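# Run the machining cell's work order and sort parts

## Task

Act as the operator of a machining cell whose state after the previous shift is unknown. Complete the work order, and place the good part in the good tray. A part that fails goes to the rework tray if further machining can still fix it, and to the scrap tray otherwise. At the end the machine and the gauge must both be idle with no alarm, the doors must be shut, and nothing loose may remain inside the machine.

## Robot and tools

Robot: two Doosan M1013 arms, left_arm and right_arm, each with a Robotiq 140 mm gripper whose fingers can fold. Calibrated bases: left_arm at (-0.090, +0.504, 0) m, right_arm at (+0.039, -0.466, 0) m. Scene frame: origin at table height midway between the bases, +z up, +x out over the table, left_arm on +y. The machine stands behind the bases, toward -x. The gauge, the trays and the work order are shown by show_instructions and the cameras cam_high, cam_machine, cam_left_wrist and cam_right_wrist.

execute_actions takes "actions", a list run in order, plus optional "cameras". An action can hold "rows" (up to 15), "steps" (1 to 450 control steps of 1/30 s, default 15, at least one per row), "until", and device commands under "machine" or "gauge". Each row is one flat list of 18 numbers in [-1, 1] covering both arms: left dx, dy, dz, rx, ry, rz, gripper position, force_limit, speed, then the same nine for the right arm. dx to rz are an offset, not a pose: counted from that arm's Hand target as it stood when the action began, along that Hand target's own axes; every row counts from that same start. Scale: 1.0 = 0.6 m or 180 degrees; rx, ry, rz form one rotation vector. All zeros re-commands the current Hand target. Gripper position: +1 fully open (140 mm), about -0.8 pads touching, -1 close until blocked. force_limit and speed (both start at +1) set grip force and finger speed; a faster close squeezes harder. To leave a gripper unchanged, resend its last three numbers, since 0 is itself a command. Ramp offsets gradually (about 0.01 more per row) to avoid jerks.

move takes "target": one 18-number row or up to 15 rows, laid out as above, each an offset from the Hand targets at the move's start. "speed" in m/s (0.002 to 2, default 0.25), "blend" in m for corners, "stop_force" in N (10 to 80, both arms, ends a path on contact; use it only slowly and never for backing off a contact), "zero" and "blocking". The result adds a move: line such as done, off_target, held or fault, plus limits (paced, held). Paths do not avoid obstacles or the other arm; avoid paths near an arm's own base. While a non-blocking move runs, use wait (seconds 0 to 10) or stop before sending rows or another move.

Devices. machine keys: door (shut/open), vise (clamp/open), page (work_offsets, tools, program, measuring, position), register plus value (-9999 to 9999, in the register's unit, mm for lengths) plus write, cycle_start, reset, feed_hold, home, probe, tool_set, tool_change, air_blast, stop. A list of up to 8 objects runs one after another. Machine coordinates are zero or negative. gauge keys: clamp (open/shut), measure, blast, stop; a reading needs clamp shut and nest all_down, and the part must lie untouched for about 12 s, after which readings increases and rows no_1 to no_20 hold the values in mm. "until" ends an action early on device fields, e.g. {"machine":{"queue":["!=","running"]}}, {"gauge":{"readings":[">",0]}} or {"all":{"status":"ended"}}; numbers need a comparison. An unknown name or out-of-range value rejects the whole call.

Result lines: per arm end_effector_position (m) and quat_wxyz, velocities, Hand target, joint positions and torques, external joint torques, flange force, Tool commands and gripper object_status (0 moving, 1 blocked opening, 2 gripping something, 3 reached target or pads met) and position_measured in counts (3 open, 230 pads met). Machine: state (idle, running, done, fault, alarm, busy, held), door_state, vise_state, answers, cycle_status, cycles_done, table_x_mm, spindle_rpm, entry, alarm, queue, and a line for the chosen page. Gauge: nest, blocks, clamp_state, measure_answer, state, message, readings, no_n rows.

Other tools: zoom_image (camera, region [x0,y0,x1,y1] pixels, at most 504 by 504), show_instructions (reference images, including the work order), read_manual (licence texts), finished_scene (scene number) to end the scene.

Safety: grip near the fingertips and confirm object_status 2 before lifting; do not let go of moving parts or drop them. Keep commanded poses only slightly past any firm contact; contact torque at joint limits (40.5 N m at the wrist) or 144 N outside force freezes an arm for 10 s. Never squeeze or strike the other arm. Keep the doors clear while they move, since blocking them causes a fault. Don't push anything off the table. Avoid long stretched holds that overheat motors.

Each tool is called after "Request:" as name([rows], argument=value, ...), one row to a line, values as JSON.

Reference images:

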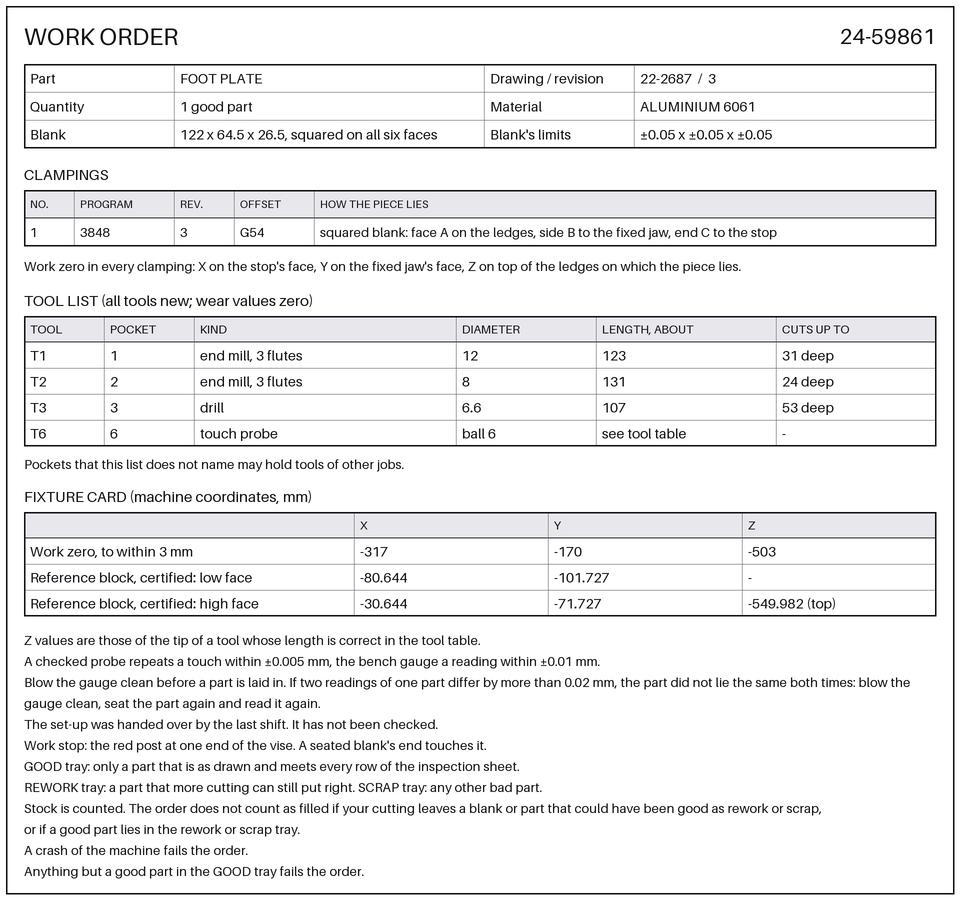

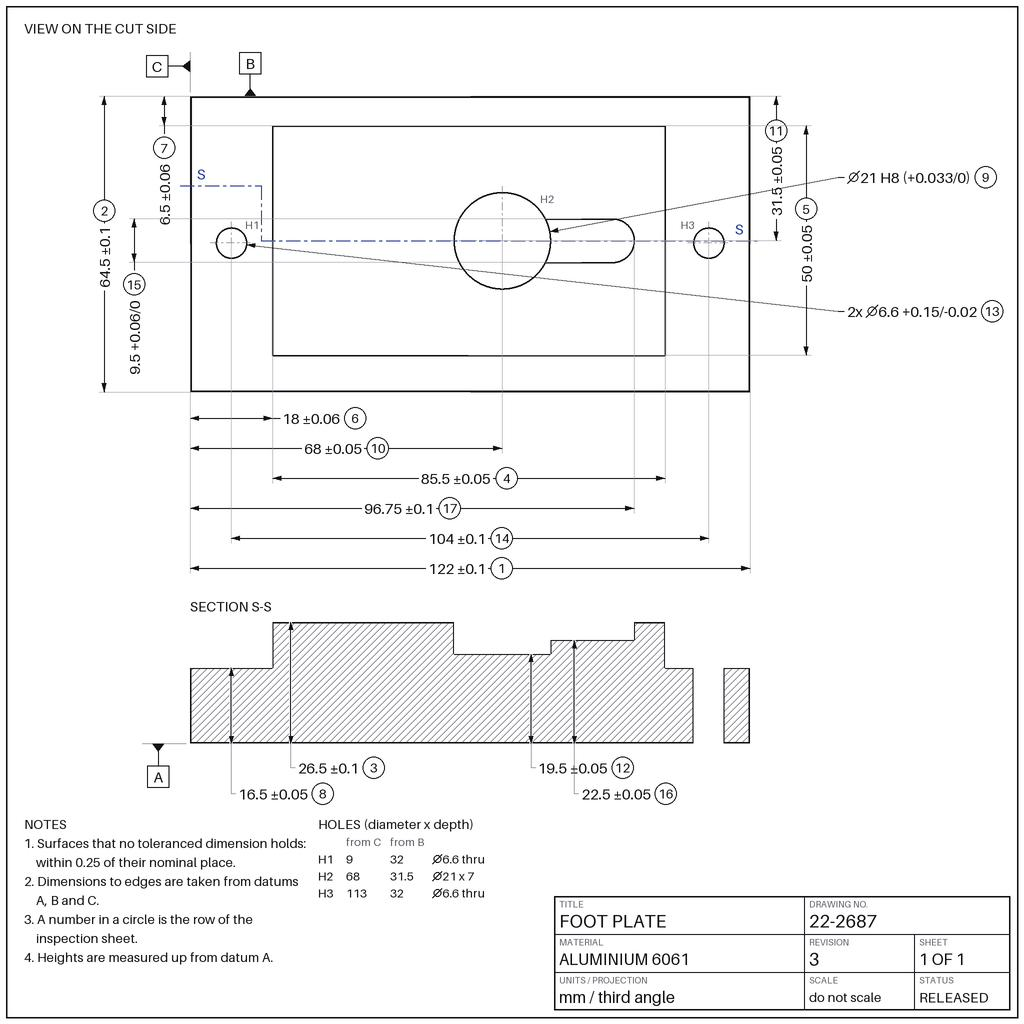

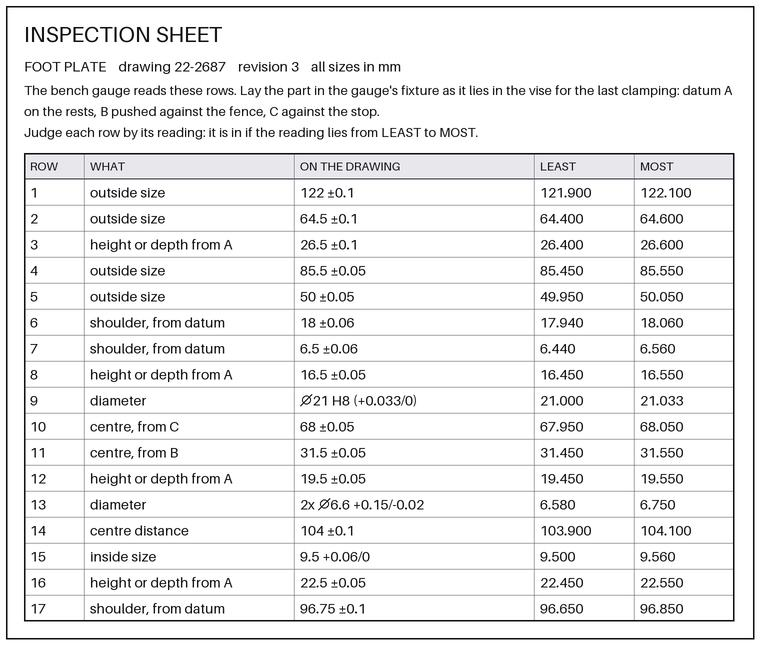

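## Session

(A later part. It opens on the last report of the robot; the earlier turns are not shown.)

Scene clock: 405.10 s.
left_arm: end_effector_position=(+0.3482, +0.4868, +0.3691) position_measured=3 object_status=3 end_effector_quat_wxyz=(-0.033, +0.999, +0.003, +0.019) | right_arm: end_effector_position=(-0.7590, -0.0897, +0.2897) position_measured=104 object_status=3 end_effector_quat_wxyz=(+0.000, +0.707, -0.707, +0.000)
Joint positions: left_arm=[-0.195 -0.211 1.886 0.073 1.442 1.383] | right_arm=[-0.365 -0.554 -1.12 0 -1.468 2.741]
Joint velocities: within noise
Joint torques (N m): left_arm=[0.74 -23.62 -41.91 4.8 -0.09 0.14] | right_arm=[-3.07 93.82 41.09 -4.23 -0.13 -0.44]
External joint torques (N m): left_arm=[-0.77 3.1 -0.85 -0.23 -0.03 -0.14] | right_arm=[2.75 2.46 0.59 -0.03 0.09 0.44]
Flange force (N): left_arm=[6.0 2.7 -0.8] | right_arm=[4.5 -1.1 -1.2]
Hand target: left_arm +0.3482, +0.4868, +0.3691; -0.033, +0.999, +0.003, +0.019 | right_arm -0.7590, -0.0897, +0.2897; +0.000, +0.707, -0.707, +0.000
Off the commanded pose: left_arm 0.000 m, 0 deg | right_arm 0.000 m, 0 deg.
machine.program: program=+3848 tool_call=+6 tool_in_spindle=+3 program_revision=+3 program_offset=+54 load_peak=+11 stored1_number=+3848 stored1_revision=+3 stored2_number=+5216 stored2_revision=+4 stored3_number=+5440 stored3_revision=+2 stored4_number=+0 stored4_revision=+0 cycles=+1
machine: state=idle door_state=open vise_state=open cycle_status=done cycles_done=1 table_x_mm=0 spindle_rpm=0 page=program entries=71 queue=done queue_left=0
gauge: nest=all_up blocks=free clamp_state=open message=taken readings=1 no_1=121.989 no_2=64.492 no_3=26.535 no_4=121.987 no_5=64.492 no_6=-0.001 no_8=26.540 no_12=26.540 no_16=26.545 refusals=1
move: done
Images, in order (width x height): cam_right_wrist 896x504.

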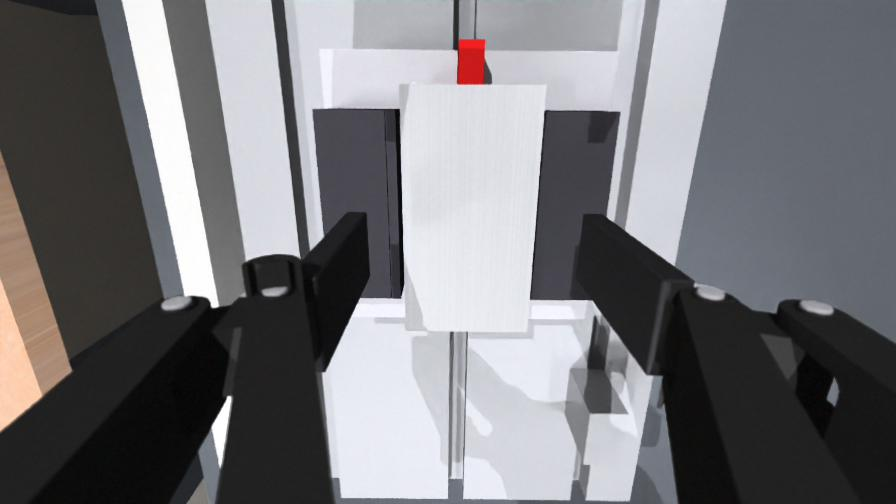

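Request:
move(target=[0,0,0,0,0,0,1,1,1, 0,0,0.0778,0,0,0,0.2,0.3,-1], speed=0.06, cameras=[])

Request:
execute_actions([
  {"rows": [[0,0,0,0,0,0,1,1,1, 0,0,0,0,0,0,-1,1,-1]], "steps": 60},
], cameras=["cam_right_wrist","cam_machine"])

Scene clock: 406.73 s.
left_arm: end_effector_position=(+0.3482, +0.4868, +0.3691) position_measured=3 object_status=3 end_effector_quat_wxyz=(-0.033, +0.999, +0.003, +0.019) | right_arm: end_effector_position=(-0.7590, -0.0897, +0.2430) position_measured=104 object_status=3 end_effector_quat_wxyz=(+0.000, +0.707, -0.707, +0.000)
Joint positions: left_arm=[-0.195 -0.211 1.886 0.073 1.442 1.383] | right_arm=[-0.365 -0.565 -1.186 0 -1.39 2.741]
Joint velocities: within noise
Joint torques (N m): left_arm=[0.63 -24.03 -41.9 4.81 -0.1 0.15] | right_arm=[-2.47 96.34 39.74 -4.25 -0.23 -0.29]
External joint torques (N m): left_arm=[-0.71 3.45 -1.01 -0.22 -0.03 -0.16] | right_arm=[2.39 0.28 1.46 0.06 0.2 0.29]
Flange force (N): left_arm=[6.8 2.6 -0.9] | right_arm=[1.4 4.2 -1.7]
Hand target: left_arm +0.3482, +0.4868, +0.3691; -0.033, +0.999, +0.003, +0.019 | right_arm -0.7590, -0.0897, +0.2430; +0.000, +0.707, -0.707, +0.000
Off the commanded pose: left_arm 0.000 m, 0 deg | right_arm 0.000 m, 0 deg.
machine.program: program=+3848 tool_call=+6 tool_in_spindle=+3 program_revision=+3 program_offset=+54 load_peak=+11 stored1_number=+3848 stored1_revision=+3 stored2_number=+5216 stored2_revision=+4 stored3_number=+5440 stored3_revision=+2 stored4_number=+0 stored4_revision=+0 cycles=+1
machine: state=idle door_state=open vise_state=open cycle_status=done cycles_done=1 table_x_mm=0 spindle_rpm=0 page=program entries=71 queue=done queue_left=0
gauge: nest=all_up blocks=free clamp_state=open message=taken readings=1 no_1=121.989 no_2=64.492 no_3=26.535 no_4=121.987 no_5=64.492 no_6=-0.001 no_8=26.540 no_12=26.540 no_16=26.545 refusals=1
move: done
No camera images: "cameras" was empty.

Scene clock: 408.93 s.
left_arm: end_effector_position=(+0.3482, +0.4868, +0.3691) position_measured=3 object_status=3 end_effector_quat_wxyz=(-0.033, +0.999, +0.003, +0.019) | right_arm: end_effector_position=(-0.7590, -0.0897, +0.2430) position_measured=136 object_status=2 end_effector_quat_wxyz=(+0.000, +0.707, -0.707, +0.000)
Joint positions: left_arm=[-0.195 -0.211 1.886 0.073 1.442 1.383] | right_arm=[-0.365 -0.565 -1.186 0 -1.39 2.741]
Joint velocities: within noise
Joint torques (N m): left_arm=[1.06 -23.78 -42.14 4.82 -0.06 0.2] | right_arm=[-2.42 78.84 31.82 -4.28 1.9 -0.46]
External joint torques (N m): left_arm=[-1.13 3.26 -0.66 -0.26 -0.07 -0.2] | right_arm=[2.28 17.81 9.37 0.08 -1.93 0.46]
Flange force (N): left_arm=[5.8 3.7 -0.4] | right_arm=[4.0 -1.3 -21.1]
Hand target: left_arm +0.3482, +0.4868, +0.3691; -0.033, +0.999, +0.003, +0.019 | right_arm -0.7590, -0.0897, +0.2430; +0.000, +0.707, -0.707, +0.000
Off the commanded pose: left_arm 0.000 m, 0 deg | right_arm 0.000 m, 0 deg.
machine.program: program=+3848 tool_call=+6 tool_in_spindle=+3 program_revision=+3 program_offset=+54 load_peak=+11 stored1_number=+3848 stored1_revision=+3 stored2_number=+5216 stored2_revision=+4 stored3_number=+5440 stored3_revision=+2 stored4_number=+0 stored4_revision=+0 cycles=+1
machine: state=idle door_state=open vise_state=open cycle_status=done cycles_done=1 table_x_mm=0 spindle_rpm=0 page=program entries=71 queue=done queue_left=0
gauge: nest=all_up blocks=free clamp_state=open message=taken readings=1 no_1=121.989 no_2=64.492 no_3=26.535 no_4=121.987 no_5=64.492 no_6=-0.001 no_8=26.540 no_12=26.540 no_16=26.545 refusals=1
Images, in order (width x height): cam_machine 896x504, cam_right_wrist 896x504.

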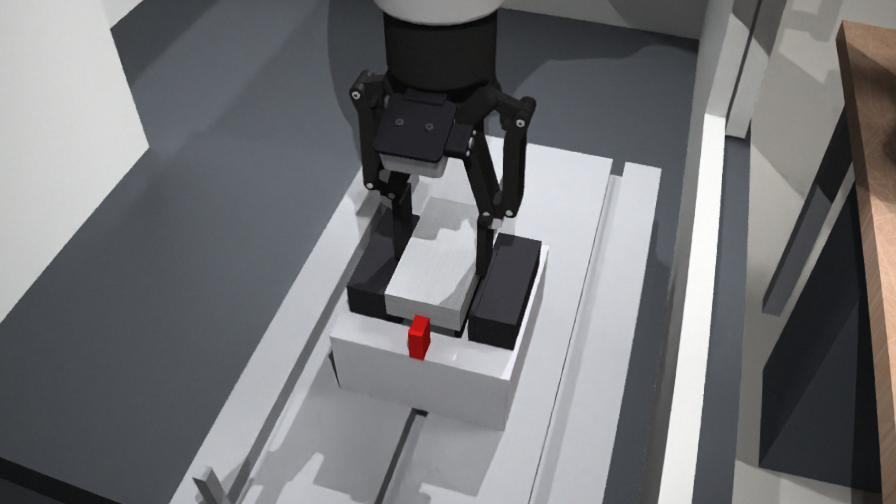

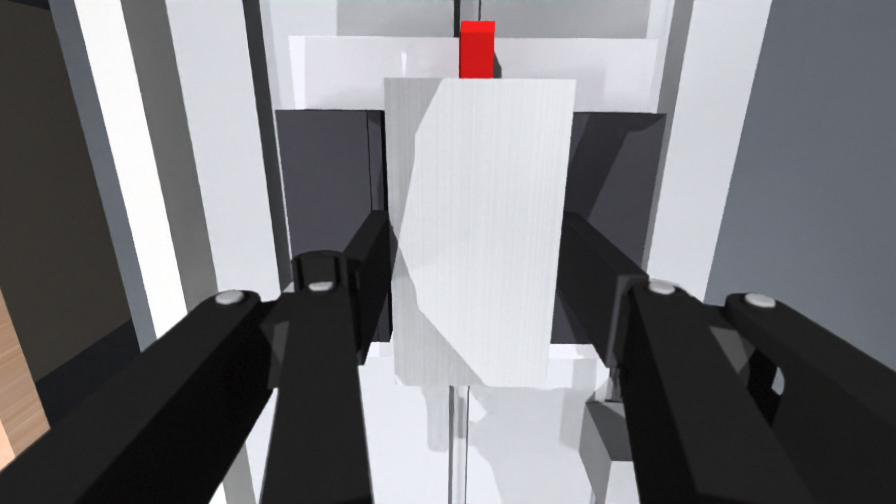

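Request:
move(target=[0,0,0,0,0,0,1,1,1, 0,0,-0.07,0,0,0,-1,1,-1], speed=0.04, cameras=["cam_right_wrist","cam_machine"])

Scene clock: 410.57 s.
left_arm: end_effector_position=(+0.3482, +0.4868, +0.3691) position_measured=3 object_status=3 end_effector_quat_wxyz=(-0.033, +0.999, +0.003, +0.019) | right_arm: end_effector_position=(-0.7590, -0.0897, +0.2849) position_measured=136 object_status=2 end_effector_quat_wxyz=(+0.000, +0.707, -0.707, +0.000)
Joint positions: left_arm=[-0.195 -0.211 1.886 0.073 1.442 1.383] | right_arm=[-0.365 -0.555 -1.127 0 -1.46 2.741]
Joint velocities: within noise
Joint torques (N m): left_arm=[0.77 -23.94 -41.97 4.82 -0.11 0.18] | right_arm=[-2.32 100.85 44.64 -4.31 -0.02 -0.31]
External joint torques (N m): left_arm=[-0.72 3.37 -0.89 -0.24 -0.02 -0.19] | right_arm=[2.14 -4.79 -3.07 0.07 -0.01 0.31]
Flange force (N): left_arm=[6.5 2.7 -0.8] | right_arm=[2.6 0.9 5.5]
Hand target: left_arm +0.3482, +0.4868, +0.3691; -0.033, +0.999, +0.003, +0.019 | right_arm -0.7590, -0.0897, +0.2850; +0.000, +0.707, -0.707, +0.000
Off the commanded pose: left_arm 0.000 m, 0 deg | right_arm 0.000 m, 0 deg.
machine.program: program=+3848 tool_call=+6 tool_in_spindle=+3 program_revision=+3 program_offset=+54 load_peak=+11 stored1_number=+3848 stored1_revision=+3 stored2_number=+5216 stored2_revision=+4 stored3_number=+5440 stored3_revision=+2 stored4_number=+0 stored4_revision=+0 cycles=+1
machine: state=idle door_state=open vise_state=open cycle_status=done cycles_done=1 table_x_mm=0 spindle_rpm=0 page=program entries=71 queue=done queue_left=0
gauge: nest=all_up blocks=free clamp_state=open message=taken readings=1 no_1=121.989 no_2=64.492 no_3=26.535 no_4=121.987 no_5=64.492 no_6=-0.001 no_8=26.540 no_12=26.540 no_16=26.545 refusals=1
move: done
Images, in order (width x height): cam_machine 896x504, cam_right_wrist 896x504.

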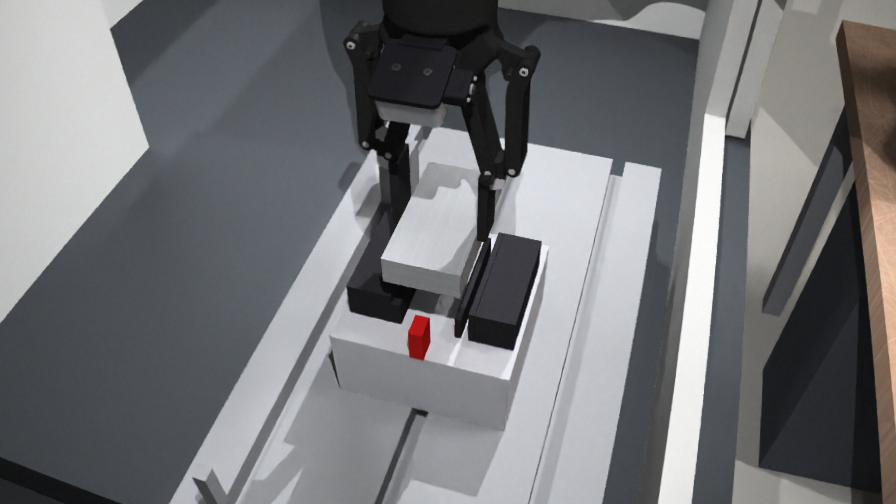

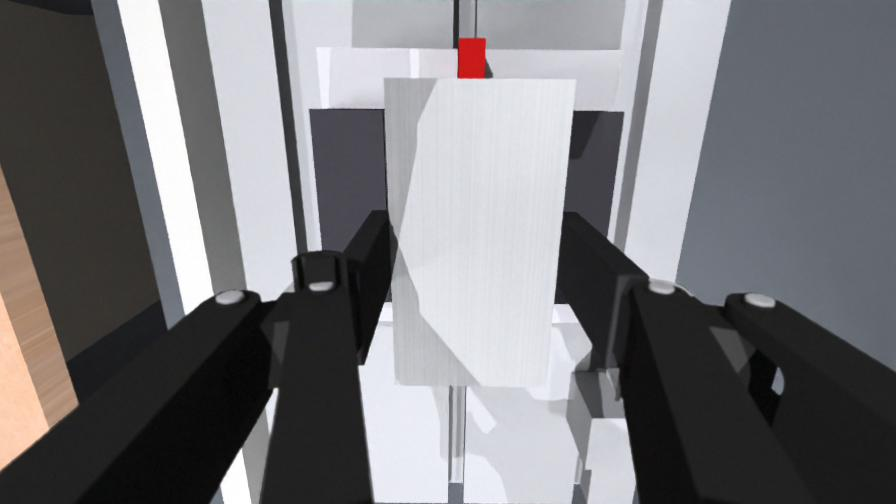

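Request:
move([
  [0,0,0,0,0,0,1,1,1, -0.0745,-0.0983,-0.125,0,0,0,-1,1,-1],
  [0,0,0,0,0,0,1,1,1, -0.2995,-0.265,-0.242,0,0,0,-1,1,-1],
  [0,0,0,0,0,0,1,1,1, -0.2828,-0.7967,-0.242,0,0,0,-1,1,-1],
], speed=0.2, cameras=["cam_right_wrist"])

Request:
move([
  [0,0,0,0,0,0,1,1,1, 0,-0.55,-0.0817,0,0,0,-1,1,-1],
  [0,0,0,0,0,0,1,1,1, 0.0333,-0.9517,-0.0333,0,0,0,-1,1,-1],
], speed=0.22, blend=[0.04,0], cameras=["cam_right_wrist"])

Scene clock: 417.03 s.
left_arm: end_effector_position=(+0.3482, +0.4868, +0.3691) position_measured=3 object_status=3 end_effector_quat_wxyz=(-0.033, +0.999, +0.003, +0.019) | right_arm: end_effector_position=(-0.2809, +0.0797, +0.4305) position_measured=136 object_status=2 end_effector_quat_wxyz=(+0.000, +0.707, -0.707, +0.000)
Joint positions: left_arm=[-0.195 -0.211 1.886 0.073 1.442 1.383] | right_arm=[-0.948 -0.118 -1.462 -0.001 -1.562 2.157]
Joint velocities: within noise
Joint torques (N m): left_arm=[0.44 -24.04 -42.05 4.81 -0.07 0.11] | right_arm=[-1.43 57.12 44.47 -4.19 -0.13 -0.28]
External joint torques (N m): left_arm=[-0.36 3.41 -0.77 -0.24 -0.05 -0.11] | right_arm=[1.38 -3.1 -2.66 -0.08 0.08 0.28]
Flange force (N): left_arm=[6.6 1.7 -0.4] | right_arm=[1.3 2.3 4.9]
Hand target: left_arm +0.3482, +0.4868, +0.3691; -0.033, +0.999, +0.003, +0.019 | right_arm -0.2810, +0.0796, +0.4305; +0.000, +0.707, -0.707, +0.000
Off the commanded pose: left_arm 0.000 m, 0 deg | right_arm 0.000 m, 0 deg.
machine.program: program=+3848 tool_call=+6 tool_in_spindle=+3 program_revision=+3 program_offset=+54 load_peak=+11 stored1_number=+3848 stored1_revision=+3 stored2_number=+5216 stored2_revision=+4 stored3_number=+5440 stored3_revision=+2 stored4_number=+0 stored4_revision=+0 cycles=+1
machine: state=idle door_state=open vise_state=open cycle_status=done cycles_done=1 table_x_mm=0 spindle_rpm=0 page=program entries=71 queue=done queue_left=0
gauge: nest=all_up blocks=free clamp_state=open message=taken readings=1 no_1=121.989 no_2=64.492 no_3=26.535 no_4=121.987 no_5=64.492 no_6=-0.001 no_8=26.540 no_12=26.540 no_16=26.545 refusals=1
move: done
Images, in order (width x height): cam_right_wrist 896x504.

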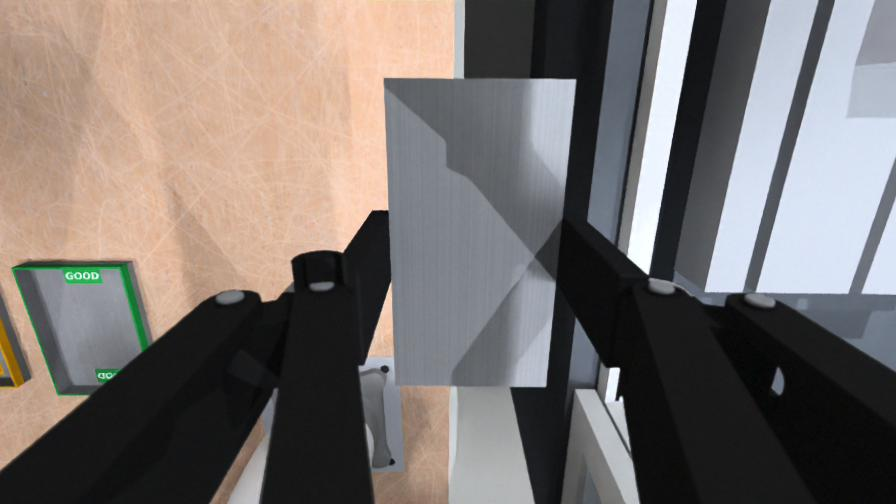

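Scene clock: 420.10 s.
left_arm: end_effector_position=(+0.3482, +0.4868, +0.3691) position_measured=3 object_status=3 end_effector_quat_wxyz=(-0.033, +0.999, +0.003, +0.019) | right_arm: end_effector_position=(+0.2900, +0.0593, +0.4508) position_measured=136 object_status=2 end_effector_quat_wxyz=(+0.000, +0.707, -0.707, +0.000)
Joint positions: left_arm=[-0.195 -0.211 1.886 0.073 1.442 1.383] | right_arm=[-1.92 -0.036 -1.515 0 -1.59 1.186]
Joint velocities: within noise
Joint torques (N m): left_arm=[1.3 -23.69 -41.9 4.79 -0.08 0.15] | right_arm=[-2.14 49.07 44.25 -4.41 -0.1 -0.43]
External joint torques (N m): left_arm=[-1.32 3.15 -0.98 -0.21 -0.05 -0.15] | right_arm=[2.2 -3.84 -2.48 0.1 0.05 0.43]
Flange force (N): left_arm=[6.0 4.0 -1.0] | right_arm=[-3.5 3.3 4.5]
Hand target: left_arm +0.3482, +0.4868, +0.3691; -0.033, +0.999, +0.003, +0.019 | right_arm +0.2900, +0.0593, +0.4508; +0.000, +0.707, -0.707, +0.000
Off the commanded pose: left_arm 0.000 m, 0 deg | right_arm 0.000 m, 0 deg.
machine.program: program=+3848 tool_call=+6 tool_in_spindle=+3 program_revision=+3 program_offset=+54 load_peak=+11 stored1_number=+3848 stored1_revision=+3 stored2_number=+5216 stored2_revision=+4 stored3_number=+5440 stored3_revision=+2 stored4_number=+0 stored4_revision=+0 cycles=+1
machine: state=idle door_state=open vise_state=open cycle_status=done cycles_done=1 table_x_mm=0 spindle_rpm=0 page=program entries=71 queue=done queue_left=0
gauge: nest=all_up blocks=free clamp_state=open message=taken readings=1 no_1=121.989 no_2=64.492 no_3=26.535 no_4=121.987 no_5=64.492 no_6=-0.001 no_8=26.540 no_12=26.540 no_16=26.545 refusals=1
move: done
Images, in order (width x height): cam_right_wrist 896x504.

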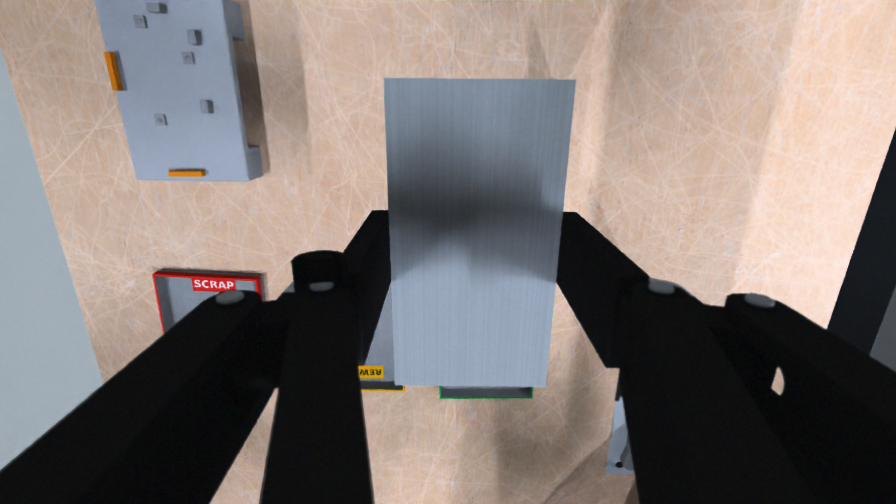

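Request:
execute_actions([
  {"machine": {"door": "shut"}, "steps": 2},
], cameras=[])

Request:
move([
  [0,0,0,0,0,0,1,1,1, 0.1272,-0.5608,0.418,0,0,0,-1,1,-1],
  [0,0,0,0,0,0,1,1,1, 0.1272,-0.5608,0.573,0,0,0,-1,1,-1],
], speed=[0.2,0.1], cameras=["cam_right_wrist"])

Request:
move(target=[0,0,0,0,0,0,1,1,1, 0,0,0.025,0,0,0,-1,1,-1], speed=0.015, stop_force=10, cameras=["cam_right_wrist"])

Scene clock: 420.87 s.
left_arm: end_effector_position=(+0.3482, +0.4868, +0.3691) position_measured=3 object_status=3 end_effector_quat_wxyz=(-0.033, +0.999, +0.003, +0.019) | right_arm: end_effector_position=(+0.2900, +0.0593, +0.4508) position_measured=136 object_status=2 end_effector_quat_wxyz=(+0.000, +0.707, -0.707, +0.000)
Joint positions: left_arm=[-0.195 -0.211 1.886 0.073 1.442 1.383] | right_arm=[-1.92 -0.036 -1.515 0 -1.59 1.186]
Joint velocities: within noise
Joint torques (N m): left_arm=[1.05 -23.84 -41.99 4.79 0 0.18] | right_arm=[-2.66 48.47 44.27 -4.4 -0.13 -0.34]
External joint torques (N m): left_arm=[-1.17 3.27 -0.99 -0.2 -0.13 -0.18] | right_arm=[2.64 -3.26 -2.52 0.09 0.08 0.34]
Flange force (N): left_arm=[6.3 3.7 -0.8] | right_arm=[-2.9 4.3 4.6]
Hand target: left_arm +0.3482, +0.4868, +0.3691; -0.033, +0.999, +0.003, +0.019 | right_arm +0.2900, +0.0593, +0.4508; +0.000, +0.707, -0.707, +0.000
Tool commands: left_gripper/position=+1.0 left_gripper/force_limit=+1.0 left_gripper/speed=+1.0 right_gripper/position=-1.0 right_gripper/force_limit=+1.0 right_gripper/speed=-1.0
Off the commanded pose: left_arm 0.000 m, 0 deg | right_arm 0.000 m, 0 deg.
machine.program: program=+3848 tool_call=+6 tool_in_spindle=+3 program_revision=+3 program_offset=+54 load_peak=+11 stored1_number=+3848 stored1_revision=+3 stored2_number=+5216 stored2_revision=+4 stored3_number=+5440 stored3_revision=+2 stored4_number=+0 stored4_revision=+0 cycles=+1
machine: state=idle door_state=between vise_state=open cycle_status=done cycles_done=1 table_x_mm=0 spindle_rpm=0 page=program entries=71 queue=running queue_left=0
gauge: nest=all_up blocks=free clamp_state=open message=taken readings=1 no_1=121.989 no_2=64.492 no_3=26.535 no_4=121.987 no_5=64.492 no_6=-0.001 no_8=26.540 no_12=26.540 no_16=26.545 refusals=1
No camera images: "cameras" was empty.

Scene clock: 424.37 s.
left_arm: end_effector_position=(+0.3482, +0.4868, +0.3691) position_measured=3 object_status=3 end_effector_quat_wxyz=(-0.033, +0.999, +0.003, +0.019) | right_arm: end_effector_position=(+0.6267, -0.0171, +0.1072) position_measured=136 object_status=2 end_effector_quat_wxyz=(+0.000, +0.707, -0.707, +0.000)
Joint positions: left_arm=[-0.195 -0.211 1.886 0.073 1.442 1.383] | right_arm=[-2.406 -0.421 -1.671 0 -1.048 0.7]
Joint velocities: within noise
Joint torques (N m): left_arm=[0.69 -24 -41.91 4.82 -0.07 0.15] | right_arm=[-2.53 82.92 38.57 -3.84 -0.24 -0.32]
External joint torques (N m): left_arm=[-0.56 3.34 -0.92 -0.23 -0.05 -0.16] | right_arm=[2.59 -4.44 -2.22 0.08 0.21 0.32]
Flange force (N): left_arm=[6.6 2.3 -0.7] | right_arm=[-3.8 1.5 5.8]
Hand target: left_arm +0.3482, +0.4868, +0.3691; -0.033, +0.999, +0.003, +0.019 | right_arm +0.6267, -0.0171, +0.1071; +0.000, +0.707, -0.707, +0.000
Off the commanded pose: left_arm 0.000 m, 0 deg | right_arm 0.000 m, 0 deg.
machine.program: program=+3848 tool_call=+6 tool_in_spindle=+3 program_revision=+3 program_offset=+54 load_peak=+11 stored1_number=+3848 stored1_revision=+3 stored2_number=+5216 stored2_revision=+4 stored3_number=+5440 stored3_revision=+2 stored4_number=+0 stored4_revision=+0 cycles=+1
machine: state=idle door_state=shut vise_state=open cycle_status=done cycles_done=1 table_x_mm=0 spindle_rpm=0 page=program entries=71 queue=done queue_left=0
gauge: nest=all_up blocks=free clamp_state=open message=taken readings=1 no_1=121.989 no_2=64.492 no_3=26.535 no_4=121.987 no_5=64.492 no_6=-0.001 no_8=26.540 no_12=26.540 no_16=26.545 refusals=1
move: done
Images, in order (width x height): cam_right_wrist 896x504.

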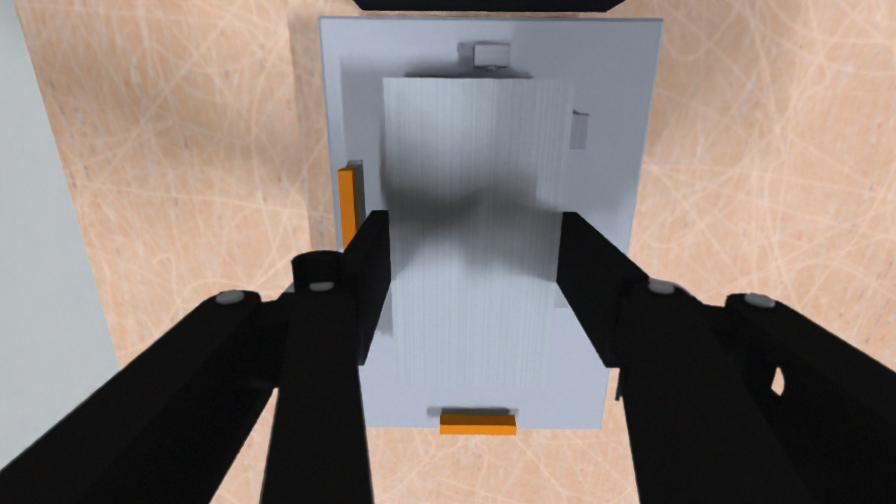

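Scene clock: 425.60 s.
left_arm: end_effector_position=(+0.3482, +0.4868, +0.3691) position_measured=3 object_status=3 end_effector_quat_wxyz=(-0.033, +0.999, +0.003, +0.019) | right_arm: end_effector_position=(+0.6267, -0.0171, +0.0976) position_measured=136 object_status=2 end_effector_quat_wxyz=(+0.000, +0.707, -0.707, +0.000)
Joint positions: left_arm=[-0.195 -0.211 1.886 0.073 1.442 1.383] | right_arm=[-2.406 -0.429 -1.679 0 -1.033 0.7]
Joint velocities: within noise
Joint torques (N m): left_arm=[1.18 -23.98 -42.07 4.81 -0.07 0.16] | right_arm=[-2.67 56.7 25.65 -4.43 3.61 -0.41]
External joint torques (N m): left_arm=[-1.07 3.37 -0.65 -0.24 -0.06 -0.16] | right_arm=[2.69 21.93 10.22 0.73 -3.64 0.41]
Flange force (N): left_arm=[6.0 3.4 -0.4] | right_arm=[0.4 7.4 -32.4]
Hand target: left_arm +0.3482, +0.4868, +0.3691; -0.033, +0.999, +0.003, +0.019 | right_arm +0.6267, -0.0171, +0.0975; +0.000, +0.707, -0.707, +0.000 (not the last commanded pose)
Off the commanded pose: left_arm 0.000 m, 0 deg | right_arm 0.005 m, 0 deg.
machine.program: program=+3848 tool_call=+6 tool_in_spindle=+3 program_revision=+3 program_offset=+54 load_peak=+11 stored1_number=+3848 stored1_revision=+3 stored2_number=+5216 stored2_revision=+4 stored3_number=+5440 stored3_revision=+2 stored4_number=+0 stored4_revision=+0 cycles=+1
machine: state=idle door_state=shut vise_state=open cycle_status=done cycles_done=1 table_x_mm=0 spindle_rpm=0 page=program entries=71 queue=done queue_left=0
gauge: nest=some_down blocks=free clamp_state=open message=taken readings=1 no_1=121.989 no_2=64.492 no_3=26.535 no_4=121.987 no_5=64.492 no_6=-0.001 no_8=26.540 no_12=26.540 no_16=26.545 refusals=1
move: contact (right_arm)
Images, in order (width x height): cam_right_wrist 896x504.

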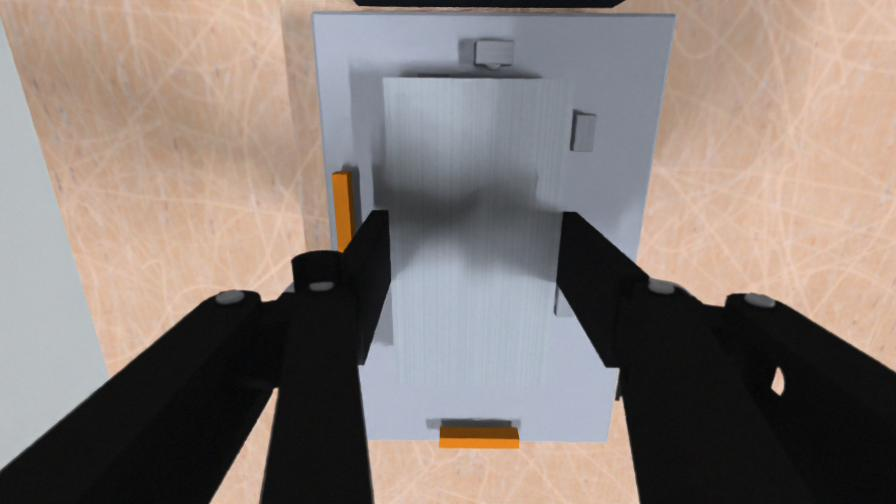

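Request:
execute_actions([
  {"rows": [[0,0,0,0,0,0,1,1,1, 0,0,-0.0012,0,0,0,0.2,1,-1]], "steps": 25},
], cameras=[])

Request:
move(target=[0,0,0,0,0,0,1,1,1, 0,0,-0.12,0,0,0,0.2,1,-1], speed=0.15, cameras=["cam_right_wrist"])

Request:
execute_actions([
  {"gauge": {"clamp": "shut"}, "steps": 120, "until": {"gauge": {"clamp_state": "shut"}}},
], cameras=[])

Request:
execute_actions([
  {"steps": 20},
], cameras=["cam_right_wrist"])

Scene clock: 427.30 s.
left_arm: end_effector_position=(+0.3482, +0.4868, +0.3691) position_measured=3 object_status=3 end_effector_quat_wxyz=(-0.033, +0.999, +0.003, +0.019) | right_arm: end_effector_position=(+0.6267, -0.0171, +0.0983) position_measured=104 object_status=3 end_effector_quat_wxyz=(+0.000, +0.707, -0.707, +0.000)
Joint positions: left_arm=[-0.195 -0.211 1.886 0.073 1.442 1.383] | right_arm=[-2.406 -0.429 -1.678 0 -1.034 0.7]
Joint velocities: within noise
Joint torques (N m): left_arm=[0.63 -23.33 -41.92 4.82 -0.09 0.16] | right_arm=[-2.4 78.59 35.48 -3.83 -0.1 -0.32]
External joint torques (N m): left_arm=[-0.71 2.8 -0.93 -0.24 -0.04 -0.16] | right_arm=[2.44 0.26 0.54 0.09 0.07 0.32]
Flange force (N): left_arm=[5.6 2.5 -0.9] | right_arm=[-3.3 1.8 -0.5]
Hand target: left_arm +0.3482, +0.4868, +0.3691; -0.033, +0.999, +0.003, +0.019 | right_arm +0.6267, -0.0171, +0.0983; +0.000, +0.707, -0.707, +0.000
Off the commanded pose: left_arm 0.000 m, 0 deg | right_arm 0.000 m, 0 deg.
machine.program: program=+3848 tool_call=+6 tool_in_spindle=+3 program_revision=+3 program_offset=+54 load_peak=+11 stored1_number=+3848 stored1_revision=+3 stored2_number=+5216 stored2_revision=+4 stored3_number=+5440 stored3_revision=+2 stored4_number=+0 stored4_revision=+0 cycles=+1
machine: state=idle door_state=shut vise_state=open cycle_status=done cycles_done=1 table_x_mm=0 spindle_rpm=0 page=program entries=71 queue=done queue_left=0
gauge: nest=some_down blocks=free clamp_state=open message=taken readings=1 no_1=121.989 no_2=64.492 no_3=26.535 no_4=121.987 no_5=64.492 no_6=-0.001 no_8=26.540 no_12=26.540 no_16=26.545 refusals=1
No camera images: "cameras" was empty.

Scene clock: 428.20 s.
left_arm: end_effector_position=(+0.3482, +0.4868, +0.3691) position_measured=3 object_status=3 end_effector_quat_wxyz=(-0.033, +0.999, +0.003, +0.019) | right_arm: end_effector_position=(+0.6266, -0.0171, +0.1702) position_measured=104 object_status=3 end_effector_quat_wxyz=(+0.000, +0.707, -0.707, +0.000)
Joint positions: left_arm=[-0.195 -0.211 1.886 0.073 1.442 1.383] | right_arm=[-2.406 -0.375 -1.613 0 -1.153 0.7]
Joint velocities: within noise
Joint torques (N m): left_arm=[0.94 -24.12 -42.15 4.77 -0.1 0.13] | right_arm=[-2.26 75.93 38.12 -4.01 -0.2 -0.32]
External joint torques (N m): left_arm=[-0.96 3.59 -0.7 -0.19 -0.03 -0.13] | right_arm=[2.25 -0.03 0.08 0.05 0.17 0.32]
Flange force (N): left_arm=[6.5 3.2 -0.4] | right_arm=[-2.7 2.2 0.2]
Hand target: left_arm +0.3482, +0.4868, +0.3691; -0.033, +0.999, +0.003, +0.019 | right_arm +0.6266, -0.0171, +0.1703; +0.000, +0.707, -0.707, +0.000
Off the commanded pose: left_arm 0.000 m, 0 deg | right_arm 0.000 m, 0 deg.
machine.program: program=+3848 tool_call=+6 tool_in_spindle=+3 program_revision=+3 program_offset=+54 load_peak=+11 stored1_number=+3848 stored1_revision=+3 stored2_number=+5216 stored2_revision=+4 stored3_number=+5440 stored3_revision=+2 stored4_number=+0 stored4_revision=+0 cycles=+1
machine: state=idle door_state=shut vise_state=open cycle_status=done cycles_done=1 table_x_mm=0 spindle_rpm=0 page=program entries=71 queue=done queue_left=0
gauge: nest=some_down blocks=free clamp_state=open message=taken readings=1 no_1=121.989 no_2=64.492 no_3=26.535 no_4=121.987 no_5=64.492 no_6=-0.001 no_8=26.540 no_12=26.540 no_16=26.545 refusals=1
move: done
Images, in order (width x height): cam_right_wrist 896x504.

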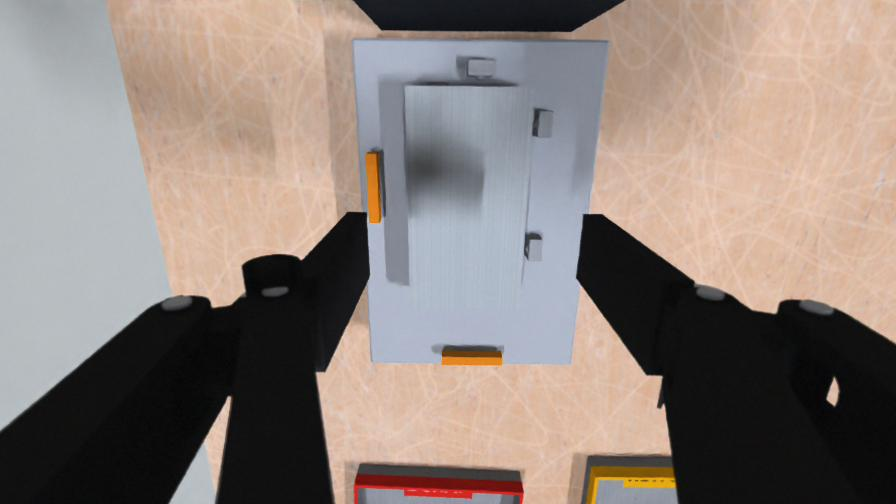

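Scene clock: 431.63 s.
left_arm: end_effector_position=(+0.3482, +0.4868, +0.3691) position_measured=3 object_status=3 end_effector_quat_wxyz=(-0.033, +0.999, +0.003, +0.019) | right_arm: end_effector_position=(+0.6266, -0.0171, +0.1703) position_measured=104 object_status=3 end_effector_quat_wxyz=(+0.000, +0.707, -0.707, +0.000)
Joint positions: left_arm=[-0.195 -0.211 1.886 0.073 1.442 1.383] | right_arm=[-2.406 -0.375 -1.613 0 -1.153 0.7]
Joint velocities: within noise
Joint torques (N m): left_arm=[0.66 -23.78 -42.01 4.78 -0.1 0.18] | right_arm=[-2.5 75.86 37.55 -4.08 -0.15 -0.3]
External joint torques (N m): left_arm=[-0.6 3.25 -0.73 -0.21 -0.02 -0.18] | right_arm=[2.5 0.16 0.77 0.1 0.12 0.3]
Flange force (N): left_arm=[6.1 2.4 -0.5] | right_arm=[-3.7 1.4 -0.7]
Hand target: left_arm +0.3482, +0.4868, +0.3691; -0.033, +0.999, +0.003, +0.019 | right_arm +0.6266, -0.0171, +0.1703; +0.000, +0.707, -0.707, +0.000
Tool commands: left_gripper/position=+1.0 left_gripper/force_limit=+1.0 left_gripper/speed=+1.0 right_gripper/position=+0.2 right_gripper/force_limit=+1.0 right_gripper/speed=-1.0
Off the commanded pose: left_arm 0.000 m, 0 deg | right_arm 0.000 m, 0 deg.
machine.program: program=+3848 tool_call=+6 tool_in_spindle=+3 program_revision=+3 program_offset=+54 load_peak=+11 stored1_number=+3848 stored1_revision=+3 stored2_number=+5216 stored2_revision=+4 stored3_number=+5440 stored3_revision=+2 stored4_number=+0 stored4_revision=+0 cycles=+1
machine: state=idle door_state=shut vise_state=open cycle_status=done cycles_done=1 table_x_mm=0 spindle_rpm=0 page=program entries=71 queue=done queue_left=0
gauge: nest=all_down blocks=all clamp_state=shut message=taken readings=1 no_1=121.989 no_2=64.492 no_3=26.535 no_4=121.987 no_5=64.492 no_6=-0.001 no_8=26.540 no_12=26.540 no_16=26.545 refusals=1
No camera images: "cameras" was empty.

Scene clock: 432.50 s.
left_arm: end_effector_position=(+0.3482, +0.4868, +0.3691) position_measured=3 object_status=3 end_effector_quat_wxyz=(-0.033, +0.999, +0.003, +0.019) | right_arm: end_effector_position=(+0.6266, -0.0171, +0.1703) position_measured=104 object_status=3 end_effector_quat_wxyz=(+0.000, +0.707, -0.707, +0.000)
Joint positions: left_arm=[-0.195 -0.211 1.886 0.073 1.442 1.383] | right_arm=[-2.406 -0.375 -1.613 0 -1.153 0.7]
Joint velocities: within noise
Joint torques (N m): left_arm=[1.11 -23.65 -42.22 4.87 -0.04 0.16] | right_arm=[-2.14 76 37.69 -4.07 -0.12 -0.31]
External joint torques (N m): left_arm=[-1.16 3.06 -0.69 -0.29 -0.08 -0.17] | right_arm=[2.13 0.24 0.6 0.1 0.08 0.31]
Flange force (N): left_arm=[5.6 3.6 -0.5] | right_arm=[-3.1 1.4 -0.6]
Hand target: left_arm +0.3482, +0.4868, +0.3691; -0.033, +0.999, +0.003, +0.019 | right_arm +0.6266, -0.0171, +0.1703; +0.000, +0.707, -0.707, +0.000
Tool commands: left_gripper/position=+1.0 left_gripper/force_limit=+1.0 left_gripper/speed=+1.0 right_gripper/position=+0.2 right_gripper/force_limit=+1.0 right_gripper/speed=-1.0
Off the commanded pose: left_arm 0.000 m, 0 deg | right_arm 0.000 m, 0 deg.
machine.program: program=+3848 tool_call=+6 tool_in_spindle=+3 program_revision=+3 program_offset=+54 load_peak=+11 stored1_number=+3848 stored1_revision=+3 stored2_number=+5216 stored2_revision=+4 stored3_number=+5440 stored3_revision=+2 stored4_number=+0 stored4_revision=+0 cycles=+1
machine: state=idle door_state=shut vise_state=open cycle_status=done cycles_done=1 table_x_mm=0 spindle_rpm=0 page=program entries=71 queue=done queue_left=0
gauge: nest=all_down blocks=all clamp_state=shut message=taken readings=1 no_1=121.989 no_2=64.492 no_3=26.535 no_4=121.987 no_5=64.492 no_6=-0.001 no_8=26.540 no_12=26.540 no_16=26.545 refusals=1
Images, in order (width x height): cam_right_wrist 896x504.

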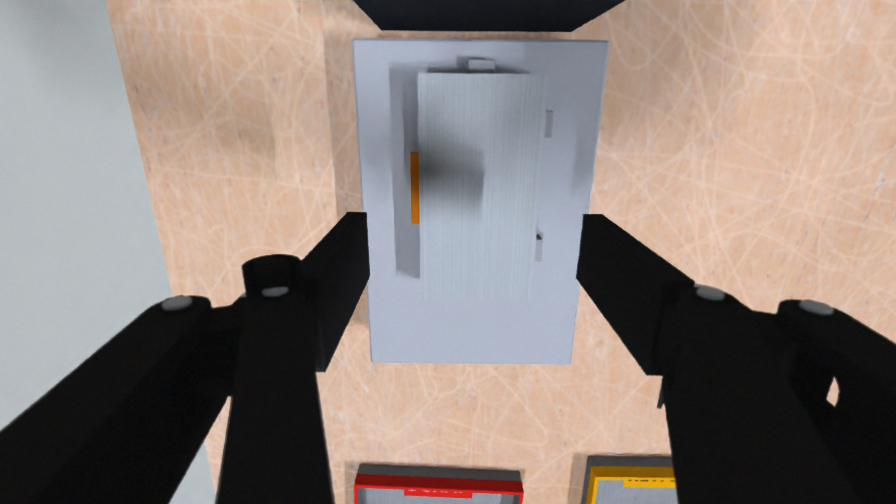

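Request:
execute_actions([
  {"gauge": {"measure": true}, "steps": 450, "until": {"gauge": {"readings": [">=", 2]}}},
], cameras=["cam_high"])

Scene clock: 445.13 s.
left_arm: end_effector_position=(+0.3482, +0.4868, +0.3691) position_measured=3 object_status=3 end_effector_quat_wxyz=(-0.033, +0.999, +0.003, +0.019) | right_arm: end_effector_position=(+0.6266, -0.0171, +0.1703) position_measured=104 object_status=3 end_effector_quat_wxyz=(+0.000, +0.707, -0.707, +0.000)
Joint positions: left_arm=[-0.195 -0.211 1.886 0.073 1.442 1.383] | right_arm=[-2.406 -0.375 -1.613 0 -1.153 0.7]
Joint velocities: within noise
Joint torques (N m): left_arm=[0.91 -23.59 -42.18 4.8 -0.09 0.22] | right_arm=[-2.57 75.99 37.56 -4.02 -0.13 -0.31]
External joint torques (N m): left_arm=[-0.99 3.11 -0.6 -0.22 -0.04 -0.22] | right_arm=[2.65 0.18 0.82 0.05 0.1 0.31]
Flange force (N): left_arm=[5.6 3.3 -0.4] | right_arm=[-3.9 1.5 -0.8]
Hand target: left_arm +0.3482, +0.4868, +0.3691; -0.033, +0.999, +0.003, +0.019 | right_arm +0.6266, -0.0171, +0.1703; +0.000, +0.707, -0.707, +0.000
Tool commands: left_gripper/position=+1.0 left_gripper/force_limit=+1.0 left_gripper/speed=+1.0 right_gripper/position=+0.2 right_gripper/force_limit=+1.0 right_gripper/speed=-1.0
Off the commanded pose: left_arm 0.000 m, 0 deg | right_arm 0.000 m, 0 deg.
machine.program: program=+3848 tool_call=+6 tool_in_spindle=+3 program_revision=+3 program_offset=+54 load_peak=+11 stored1_number=+3848 stored1_revision=+3 stored2_number=+5216 stored2_revision=+4 stored3_number=+5440 stored3_revision=+2 stored4_number=+0 stored4_revision=+0 cycles=+1
machine: state=idle door_state=shut vise_state=open cycle_status=done cycles_done=1 table_x_mm=0 spindle_rpm=0 page=program entries=71 queue=done queue_left=0
gauge: nest=all_down blocks=all clamp_state=shut message=taken readings=2 no_1=121.988 no_2=64.492 no_3=26.542 no_4=85.499 no_5=50.000 no_6=17.996 no_7=6.508 no_8=16.501 no_9=21.018 no_10=67.994 no_11=31.509 no_12=19.505 no_13=6.599 no_14=103.998 no_15=9.529 no_16=22.507 no_17=96.739 refusals=1
Images, in order (width x height): cam_high 896x504.

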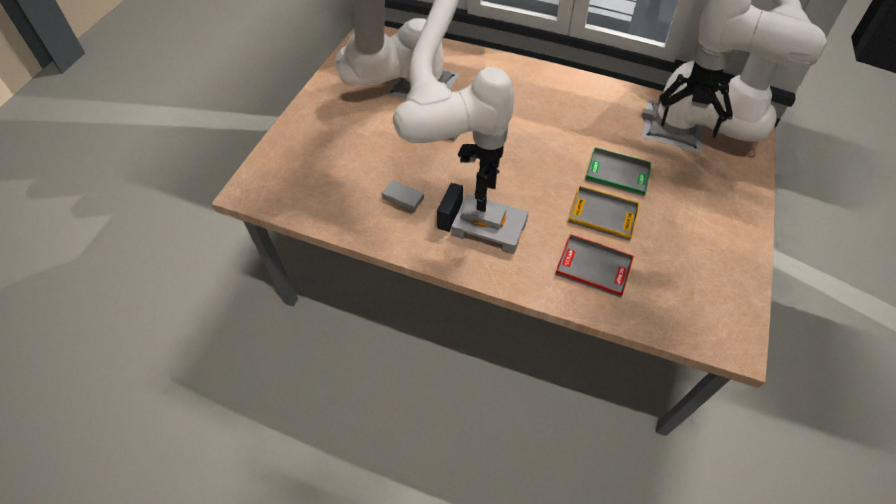

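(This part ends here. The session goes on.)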